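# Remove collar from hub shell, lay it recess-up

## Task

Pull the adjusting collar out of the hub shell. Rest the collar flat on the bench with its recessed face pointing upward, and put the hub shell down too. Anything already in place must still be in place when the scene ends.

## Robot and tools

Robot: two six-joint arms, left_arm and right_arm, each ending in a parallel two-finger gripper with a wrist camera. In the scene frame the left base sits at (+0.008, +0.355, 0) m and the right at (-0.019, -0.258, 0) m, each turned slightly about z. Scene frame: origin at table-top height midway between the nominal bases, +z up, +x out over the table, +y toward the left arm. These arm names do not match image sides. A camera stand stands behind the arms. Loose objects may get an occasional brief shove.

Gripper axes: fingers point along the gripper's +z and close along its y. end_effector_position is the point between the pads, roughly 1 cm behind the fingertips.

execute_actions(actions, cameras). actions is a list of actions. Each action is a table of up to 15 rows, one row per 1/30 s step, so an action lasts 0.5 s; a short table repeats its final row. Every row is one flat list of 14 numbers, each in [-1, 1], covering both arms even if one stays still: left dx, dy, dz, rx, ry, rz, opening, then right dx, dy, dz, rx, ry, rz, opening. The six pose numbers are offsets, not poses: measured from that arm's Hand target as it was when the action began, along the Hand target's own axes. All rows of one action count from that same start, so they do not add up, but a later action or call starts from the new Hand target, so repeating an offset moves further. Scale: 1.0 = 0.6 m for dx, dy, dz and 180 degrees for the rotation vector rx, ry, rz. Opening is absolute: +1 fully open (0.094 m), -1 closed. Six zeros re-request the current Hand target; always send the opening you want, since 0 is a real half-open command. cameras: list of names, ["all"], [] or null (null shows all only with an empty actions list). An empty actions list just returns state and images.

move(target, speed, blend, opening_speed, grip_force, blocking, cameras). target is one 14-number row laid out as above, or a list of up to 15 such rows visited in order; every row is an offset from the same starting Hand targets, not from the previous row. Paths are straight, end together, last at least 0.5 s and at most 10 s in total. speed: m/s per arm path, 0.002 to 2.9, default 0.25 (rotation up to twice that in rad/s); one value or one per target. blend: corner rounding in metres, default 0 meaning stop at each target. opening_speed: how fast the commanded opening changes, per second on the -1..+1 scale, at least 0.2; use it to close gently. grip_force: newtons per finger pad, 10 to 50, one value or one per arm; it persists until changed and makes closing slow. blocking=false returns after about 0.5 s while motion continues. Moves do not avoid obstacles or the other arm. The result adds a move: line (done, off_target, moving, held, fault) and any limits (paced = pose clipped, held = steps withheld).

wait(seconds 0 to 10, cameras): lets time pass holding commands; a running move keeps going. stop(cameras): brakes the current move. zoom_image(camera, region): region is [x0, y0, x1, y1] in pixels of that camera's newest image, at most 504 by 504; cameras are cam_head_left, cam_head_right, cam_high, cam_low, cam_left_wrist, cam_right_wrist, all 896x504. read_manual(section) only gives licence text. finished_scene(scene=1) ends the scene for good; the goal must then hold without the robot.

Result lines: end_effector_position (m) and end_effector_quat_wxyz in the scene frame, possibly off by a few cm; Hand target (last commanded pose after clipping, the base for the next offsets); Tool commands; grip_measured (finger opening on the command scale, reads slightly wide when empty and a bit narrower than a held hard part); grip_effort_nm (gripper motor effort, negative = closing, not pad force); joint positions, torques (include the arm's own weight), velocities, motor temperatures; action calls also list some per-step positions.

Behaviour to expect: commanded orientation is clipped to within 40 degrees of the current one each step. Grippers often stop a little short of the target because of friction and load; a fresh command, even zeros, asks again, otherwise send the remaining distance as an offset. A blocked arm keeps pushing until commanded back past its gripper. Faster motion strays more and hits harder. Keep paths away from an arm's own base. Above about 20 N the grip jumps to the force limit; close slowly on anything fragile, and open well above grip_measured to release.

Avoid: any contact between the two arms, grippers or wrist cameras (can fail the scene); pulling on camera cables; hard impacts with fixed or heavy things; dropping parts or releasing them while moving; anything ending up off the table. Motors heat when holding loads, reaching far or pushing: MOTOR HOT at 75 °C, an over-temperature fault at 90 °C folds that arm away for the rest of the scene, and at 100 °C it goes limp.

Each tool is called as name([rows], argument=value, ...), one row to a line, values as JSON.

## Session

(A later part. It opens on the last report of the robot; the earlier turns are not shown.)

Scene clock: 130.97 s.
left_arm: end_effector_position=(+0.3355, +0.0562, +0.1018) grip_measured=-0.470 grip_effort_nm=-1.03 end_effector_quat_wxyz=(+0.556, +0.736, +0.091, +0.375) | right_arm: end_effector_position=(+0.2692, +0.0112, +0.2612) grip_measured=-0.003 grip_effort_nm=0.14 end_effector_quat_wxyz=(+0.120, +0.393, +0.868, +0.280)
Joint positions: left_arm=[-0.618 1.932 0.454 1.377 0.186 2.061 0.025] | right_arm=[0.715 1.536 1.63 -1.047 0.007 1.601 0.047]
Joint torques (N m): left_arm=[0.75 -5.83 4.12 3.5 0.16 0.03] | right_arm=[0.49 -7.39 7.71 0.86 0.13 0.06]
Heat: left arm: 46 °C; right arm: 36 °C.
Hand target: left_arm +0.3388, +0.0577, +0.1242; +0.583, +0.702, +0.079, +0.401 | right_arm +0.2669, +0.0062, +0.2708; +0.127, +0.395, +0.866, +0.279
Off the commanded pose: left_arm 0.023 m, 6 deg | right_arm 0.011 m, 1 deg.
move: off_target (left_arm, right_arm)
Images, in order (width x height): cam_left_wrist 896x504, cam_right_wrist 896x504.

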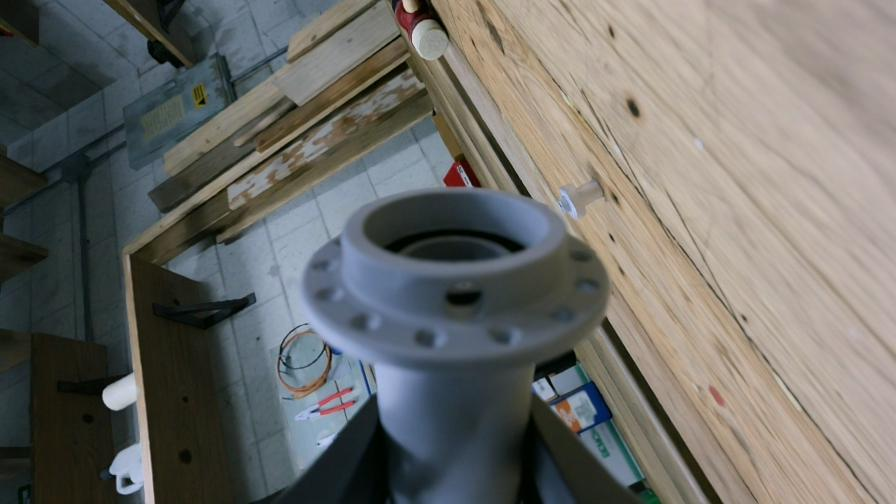

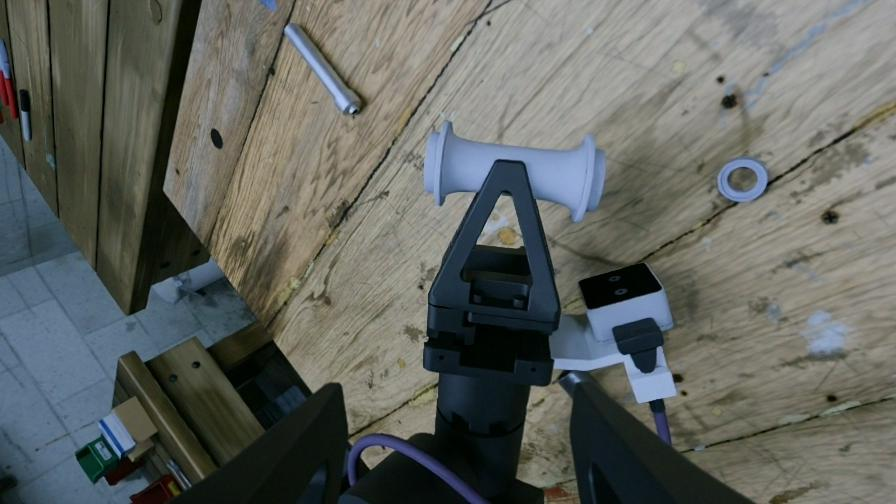

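zoom_image(camera="cam_right_wrist", region=[690, 140, 790, 220])

execute_actions(actions=[], cameras=["cam_head_left","cam_head_right","cam_high","cam_low"])

Scaled by 5.040 from the camera's 896x504 image, which has a finer 1280x720 frame.

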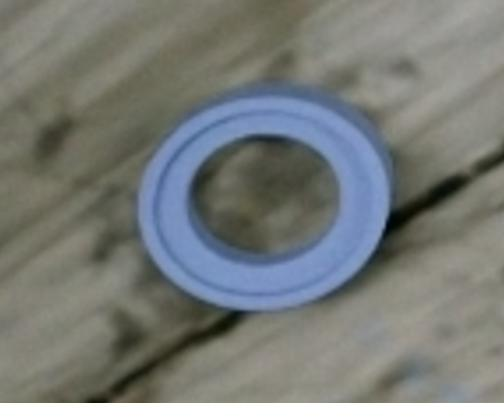

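Scene clock: 131.43 s.
left_arm: end_effector_position=(+0.3355, +0.0562, +0.1018) grip_measured=-0.470 grip_effort_nm=-1.03 end_effector_quat_wxyz=(+0.556, +0.736, +0.090, +0.376) | right_arm: end_effector_position=(+0.2692, +0.0112, +0.2612) grip_measured=-0.003 grip_effort_nm=0.14 end_effector_quat_wxyz=(+0.120, +0.393, +0.868, +0.280)
Joint positions: left_arm=[-0.618 1.932 0.454 1.377 0.186 2.062 0.025] | right_arm=[0.715 1.536 1.63 -1.047 0.007 1.601 0.047]
Joint velocities: within noise
Joint torques (N m): left_arm=[0.75 -5.83 4.12 3.5 0.16 0.04] | right_arm=[0.49 -7.38 7.72 0.86 0.13 0.06]
Motor temperatures (°C): left_arm=[27 27 27 46 25 25 29] | right_arm=[26 32 36 30 27 25 26]
Heat: left arm: 46 °C; right arm: 36 °C.
Hand target: left_arm +0.3388, +0.0577, +0.1242; +0.583, +0.702, +0.079, +0.401 | right_arm +0.2669, +0.0062, +0.2708; +0.127, +0.395, +0.866, +0.279
Tool commands: left_gripper/opening=-0.62 right_gripper/opening=+0.0
Off the commanded pose: left_arm 0.023 m, 6 deg | right_arm 0.011 m, 1 deg.
Images, in order (width x height): cam_head_left 896x504, cam_head_right 896x504, cam_high 896x504, cam_low 896x504.

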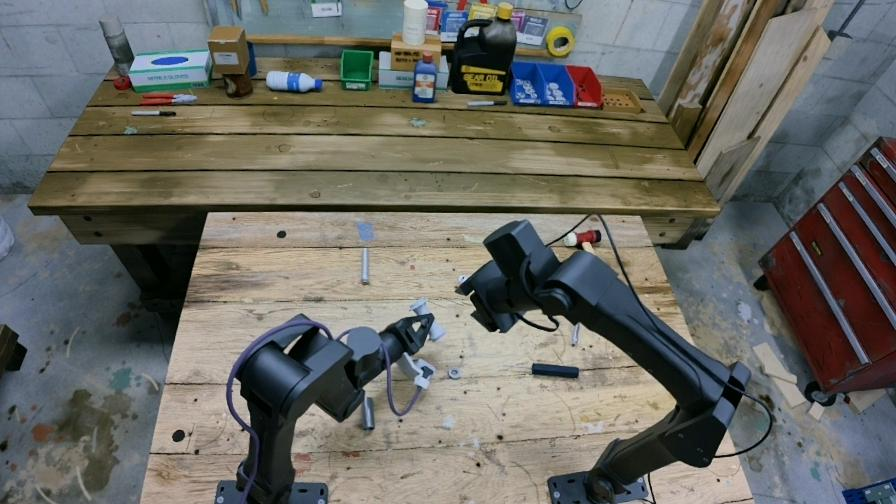

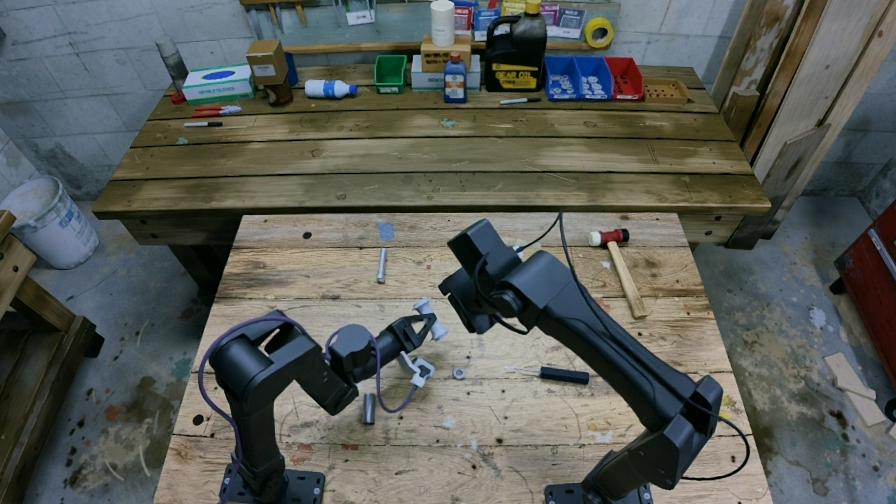

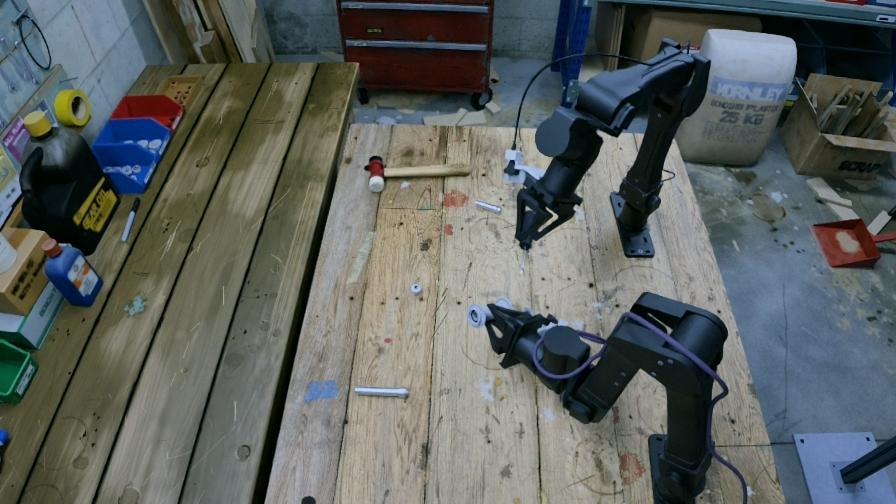

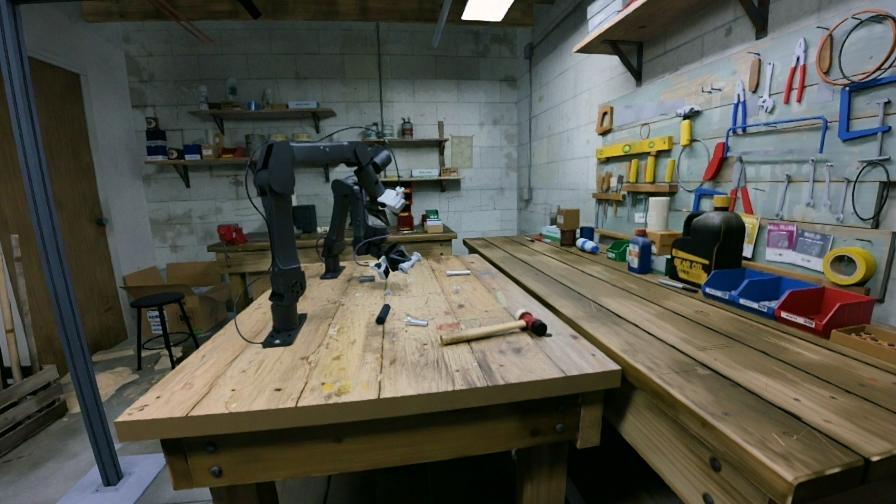

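move(target=[0.104,0.058,-0.043,0.522,0.129,-0.361,-0.62,-0.003,-0.197,0.022,0,0,0,0], speed=0.35, cameras=["cam_left_wrist","cam_right_wrist","cam_head_left"])

Scene clock: 137.63 s.
left_arm: end_effector_position=(+0.3488, +0.1044, +0.1776) grip_measured=-0.470 grip_effort_nm=-1.04 end_effector_quat_wxyz=(+0.057, +0.671, +0.739, +0.014) | right_arm: end_effector_position=(+0.1975, -0.0567, +0.1821) grip_measured=-0.003 grip_effort_nm=0.14 end_effector_quat_wxyz=(+0.111, +0.400, +0.873, +0.257)
Joint positions: left_arm=[-0.595 2.109 2.196 -1.543 -0.017 0.832 0.025] | right_arm=[0.715 1.146 1.043 -0.901 0.01 1.609 0.047]
Joint torques (N m): left_arm=[0.39 -9.11 10.14 0.39 0.14 -0.13] | right_arm=[0.49 -5.03 5.34 1.54 0.14 0.07]
Heat: left arm: 45 °C; right arm: 35 °C.
Hand target: left_arm +0.3510, +0.1026, +0.1843; +0.002, +0.663, +0.748, -0.001 | right_arm +0.2014, -0.0530, +0.1912; +0.127, +0.395, +0.866, +0.279
Off the commanded pose: left_arm 0.007 m, 7 deg | right_arm 0.011 m, 3 deg.
joint sent to its limit (left arm) — joint 4 (wrist pitch), lower limit. The joint targets are off in position and orientation.
move: off_target (left_arm, right_arm)
Images, in order (width x height): cam_head_left 896x504, cam_left_wrist 896x504, cam_right_wrist 896x504.

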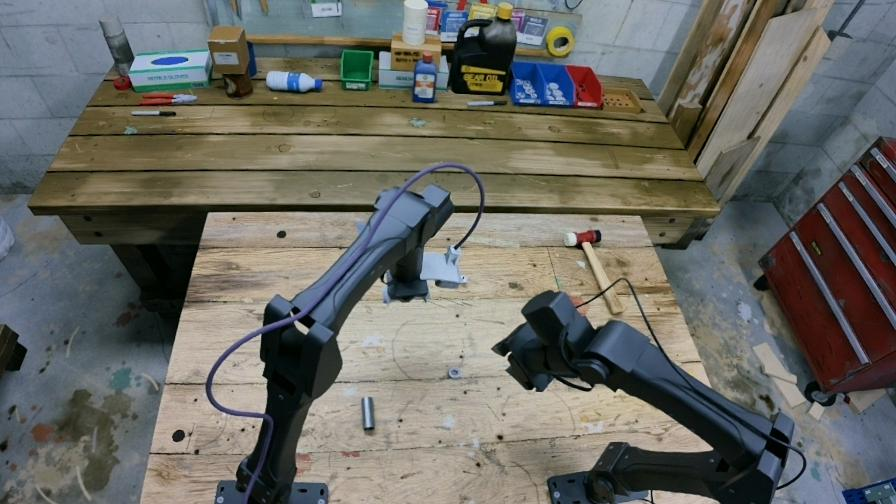

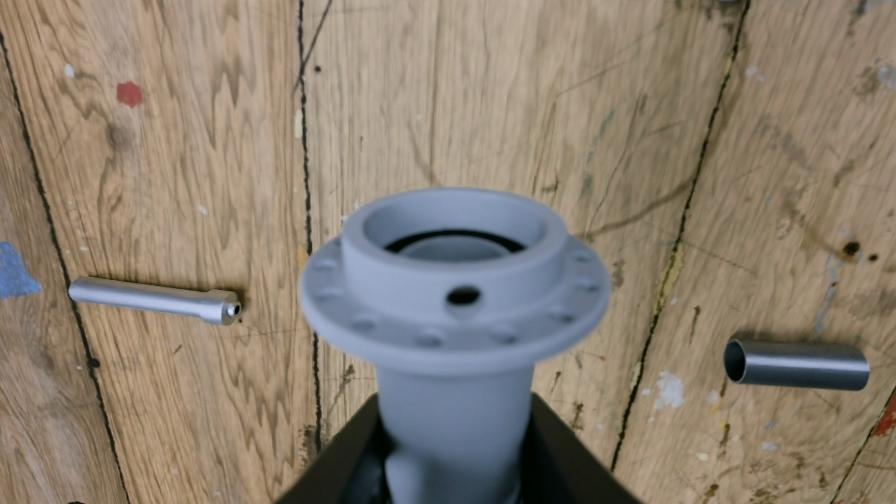

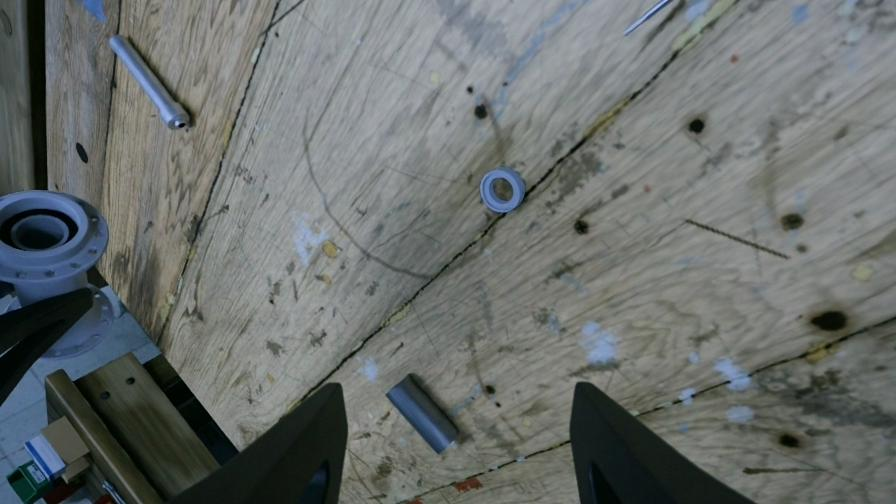

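zoom_image(camera="cam_right_wrist", region=[465, 150, 545, 230])

zoom_image(camera="cam_left_wrist", region=[300, 170, 620, 380])

Scaled by 6.300 from the camera's 896x504 image, which has a finer 1280x720 frame.

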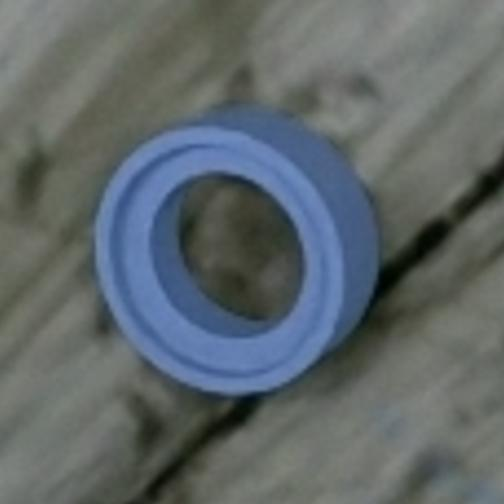

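Scaled by 1.575 from the camera's 896x504 image, which has a finer 1280x720 frame.

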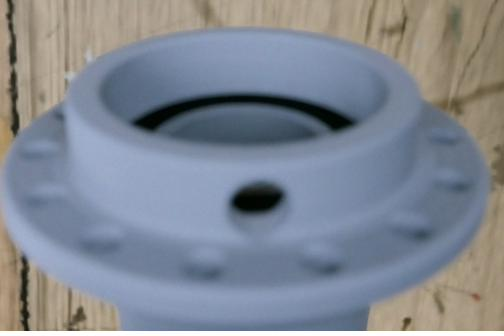

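move([
  [0,0,0.224,0,0,0,-0.62,0,0,0,0,0,0,0],
  [0,0,0.252,0,0,0,-0.62,0,0,0,0,0,0,0],
], speed=[0.3,0.04], blend=[0.01,0], cameras=["cam_right_wrist","cam_left_wrist"])

Scene clock: 140.50 s.
left_arm: end_effector_position=(+0.3499, +0.1032, +0.0410) grip_measured=-0.470 grip_effort_nm=-1.04 end_effector_quat_wxyz=(+0.000, +0.668, +0.744, +0.008) | right_arm: end_effector_position=(+0.1975, -0.0567, +0.1821) grip_measured=-0.003 grip_effort_nm=0.14 end_effector_quat_wxyz=(+0.111, +0.400, +0.873, +0.257)
Joint positions: left_arm=[-0.595 2.199 1.798 -1.167 -0.015 0.82 0.025] | right_arm=[0.715 1.146 1.043 -0.901 0.01 1.609 0.047]
Joint torques (N m): left_arm=[0.36 -9.98 5.45 0.63 0.14 -0.12] | right_arm=[0.49 -5.03 5.34 1.54 0.15 0.06]
Heat: left arm: 43 °C; right arm: 35 °C.
Hand target: left_arm +0.3512, +0.1020, +0.0331; +0.002, +0.663, +0.748, -0.001 | right_arm +0.2014, -0.0530, +0.1912; +0.127, +0.395, +0.866, +0.279
Off the commanded pose: left_arm 0.008 m, 1 deg | right_arm 0.011 m, 3 deg.
move: off_target (right_arm); blend cut to 0.0084 m at target 1
Images, in order (width x height): cam_left_wrist 896x504, cam_right_wrist 896x504.

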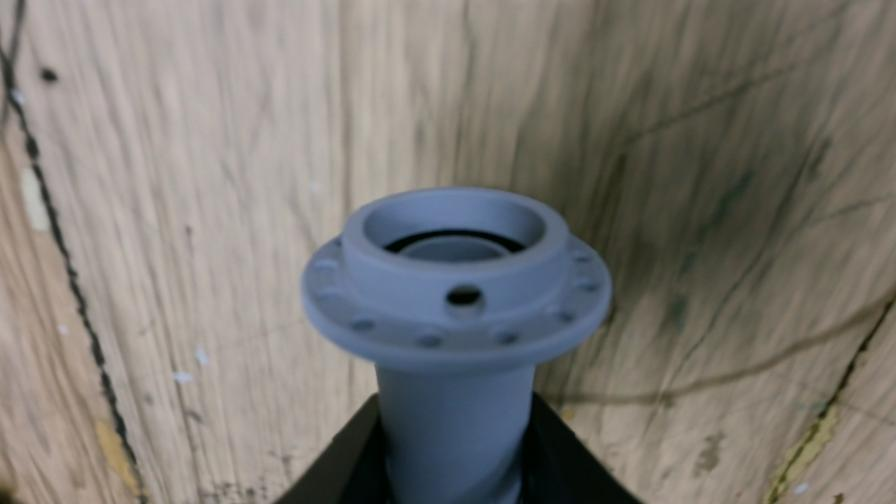

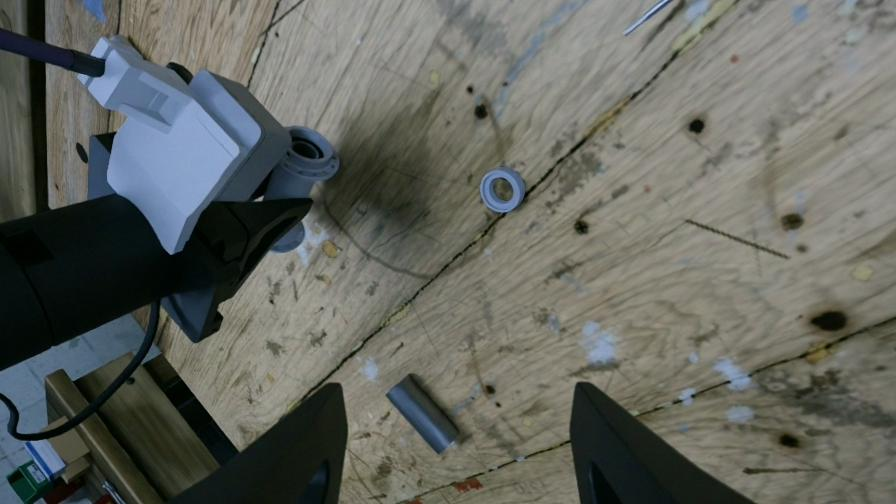

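move(target=[0,0,0.02,0,0,0,-0.62,0,0,0,0,0,0,0], speed=0.03, cameras=["cam_right_wrist","cam_left_wrist"])

Scene clock: 141.97 s.
left_arm: end_effector_position=(+0.3506, +0.1027, +0.0330) grip_measured=-0.470 grip_effort_nm=-1.03 end_effector_quat_wxyz=(+0.005, +0.668, +0.744, +0.008) | right_arm: end_effector_position=(+0.1975, -0.0567, +0.1821) grip_measured=-0.003 grip_effort_nm=0.14 end_effector_quat_wxyz=(+0.111, +0.400, +0.873, +0.257)
Joint positions: left_arm=[-0.595 2.199 1.765 -1.125 -0.015 0.82 0.025] | right_arm=[0.715 1.146 1.043 -0.901 0.01 1.609 0.047]
Joint torques (N m): left_arm=[0.34 -9.32 5.41 0.65 0.14 -0.12] | right_arm=[0.5 -5.03 5.35 1.55 0.15 0.07]
Heat: left arm: 43 °C; right arm: 35 °C.
Hand target: left_arm +0.3512, +0.1019, +0.0211; +0.002, +0.663, +0.748, -0.001 | right_arm +0.2014, -0.0530, +0.1912; +0.127, +0.395, +0.866, +0.279
Off the commanded pose: left_arm 0.012 m, 1 deg | right_arm 0.011 m, 3 deg.
move: off_target (left_arm, right_arm)
Images, in order (width x height): cam_left_wrist 896x504, cam_right_wrist 896x504.

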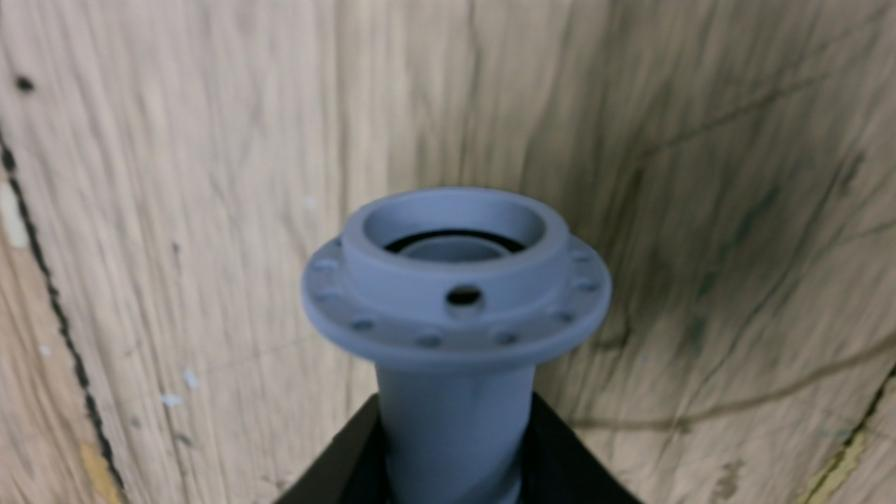

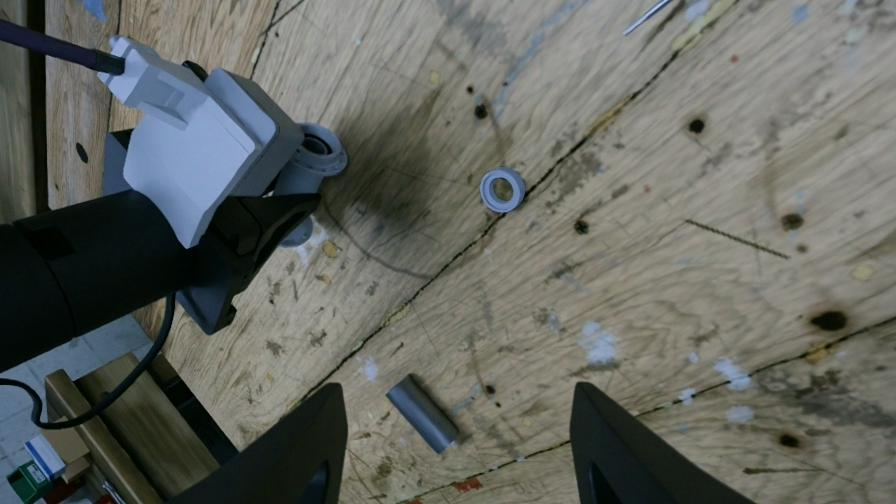

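move(target=[0,0,0.018,0,0,0,-0.62,0,0,0,0,0,0,0], speed=0.03, cameras=[])

Scene clock: 143.60 s.
left_arm: end_effector_position=(+0.3510, +0.1023, +0.0280) grip_measured=-0.470 grip_effort_nm=-1.04 end_effector_quat_wxyz=(+0.007, +0.669, +0.743, +0.004) | right_arm: end_effector_position=(+0.1975, -0.0567, +0.1821) grip_measured=-0.003 grip_effort_nm=0.14 end_effector_quat_wxyz=(+0.111, +0.400, +0.873, +0.257)
Joint positions: left_arm=[-0.592 2.202 1.75 -1.104 -0.007 0.824 0.025] | right_arm=[0.715 1.146 1.043 -0.901 0.01 1.609 0.047]
Joint torques (N m): left_arm=[0.34 -8.94 4.48 0.85 0.1 -0.12] | right_arm=[0.47 -5.01 5.35 1.54 0.15 0.06]
Heat: left arm: 42 °C; right arm: 35 °C.
Hand target: left_arm +0.3513, +0.1019, +0.0103; +0.002, +0.663, +0.748, -0.001 | right_arm +0.2014, -0.0530, +0.1912; +0.127, +0.395, +0.866, +0.279
Off the commanded pose: left_arm 0.018 m, 1 deg | right_arm 0.011 m, 3 deg.
move: off_target (left_arm, right_arm)
No camera images: "cameras" was empty.

move(target=[0,0,0.01,0,0,0,-0.62,0,0,0,0,0,0,0], speed=0.03, cameras=["cam_right_wrist"])

zoom_image(camera="cam_right_wrist", region=[240, 100, 400, 260])

Scene clock: 144.93 s.
left_arm: end_effector_position=(+0.3511, +0.1026, +0.0276) grip_measured=-0.470 grip_effort_nm=-1.03 end_effector_quat_wxyz=(+0.007, +0.669, +0.743, +0.005) | right_arm: end_effector_position=(+0.1975, -0.0567, +0.1821) grip_measured=-0.003 grip_effort_nm=0.14 end_effector_quat_wxyz=(+0.111, +0.400, +0.873, +0.257)
Joint positions: left_arm=[-0.592 2.202 1.748 -1.102 -0.009 0.824 0.025] | right_arm=[0.715 1.146 1.043 -0.901 0.01 1.609 0.047]
Joint torques (N m): left_arm=[0.35 -8.59 3.55 1.03 0.1 -0.12] | right_arm=[0.49 -5 5.34 1.54 0.15 0.06]
Motor temperatures (°C): left_arm=[26 29 28 41 25 25 29] | right_arm=[26 31 35 31 27 25 26]
Heat: left arm: 41 °C; right arm: 35 °C.
Hand target: left_arm +0.3513, +0.1019, +0.0043; +0.002, +0.663, +0.748, -0.001 | right_arm +0.2014, -0.0530, +0.1912; +0.127, +0.395, +0.866, +0.279
Off the commanded pose: left_arm 0.023 m, 1 deg | right_arm 0.011 m, 3 deg.
move: off_target (left_arm, right_arm)
Images, in order (width x height): cam_right_wrist 896x504.

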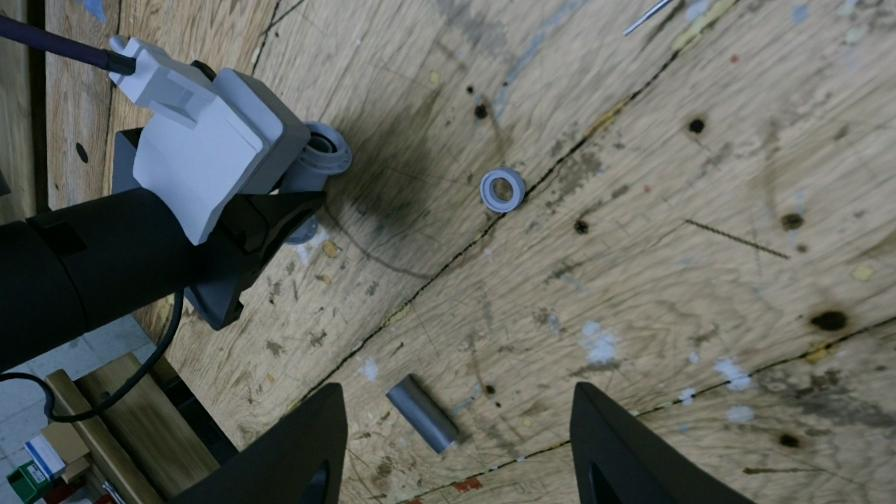

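Scaled by 3.150 from the camera's 896x504 image, which has a finer 1280x720 frame.

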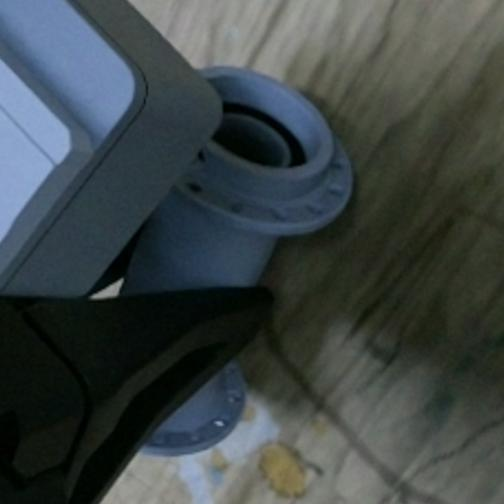

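move([
  [0,0,-0.02,0,0,0,-0.3,0,0,0,0,0,0,0],
  [0,0,-0.02,0,0,0,0.2,0,0,0,0,0,0,0],
  [0,0,-0.22,0,0,0,0.2,0,0,0,0,0,0,0],
], speed=[0.05,0.1,0.15], cameras=["cam_right_wrist","cam_left_wrist"])

Scene clock: 148.90 s.
left_arm: end_effector_position=(+0.3493, +0.1042, +0.1305) grip_measured=+0.198 grip_effort_nm=0.10 end_effector_quat_wxyz=(-0.002, +0.667, +0.745, +0.005) | right_arm: end_effector_position=(+0.1975, -0.0567, +0.1821) grip_measured=-0.003 grip_effort_nm=0.14 end_effector_quat_wxyz=(+0.111, +0.400, +0.873, +0.257)
Joint positions: left_arm=[-0.592 2.21 2.172 -1.536 -0.01 0.818 0.056] | right_arm=[0.715 1.146 1.043 -0.901 0.01 1.609 0.047]
Joint torques (N m): left_arm=[0.4 -10.21 9.47 0.14 0.1 -0.11] | right_arm=[0.49 -5.01 5.35 1.55 0.14 0.06]
Heat: left arm: 40 °C; right arm: 34 °C.
Hand target: left_arm +0.3511, +0.1024, +0.1363; +0.002, +0.663, +0.748, -0.001 | right_arm +0.2014, -0.0530, +0.1912; +0.127, +0.395, +0.866, +0.279
Off the commanded pose: left_arm 0.006 m, 1 deg | right_arm 0.011 m, 3 deg.
move: off_target (right_arm)
Images, in order (width x height): cam_left_wrist 896x504, cam_right_wrist 896x504.

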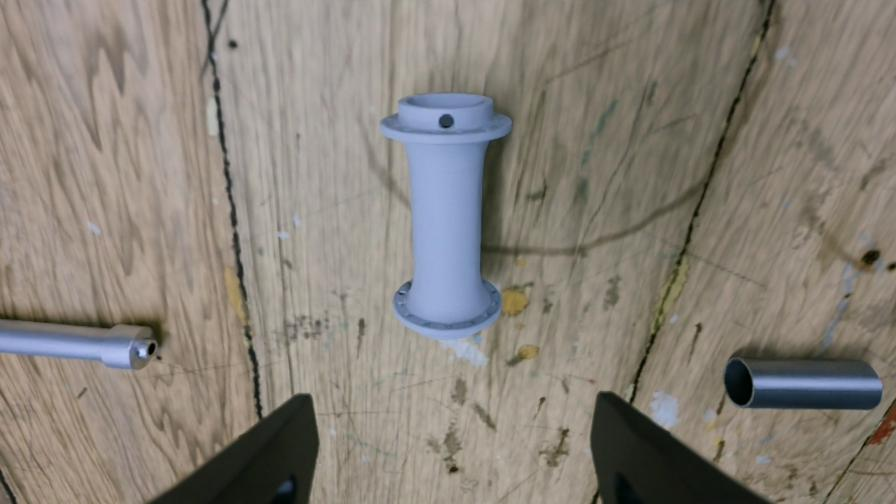

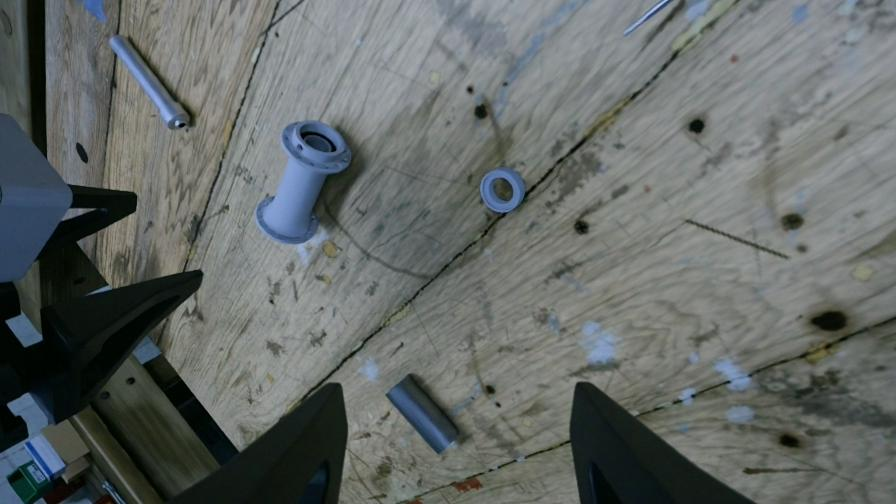

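finished_scene()

The scene is finished: the task was done.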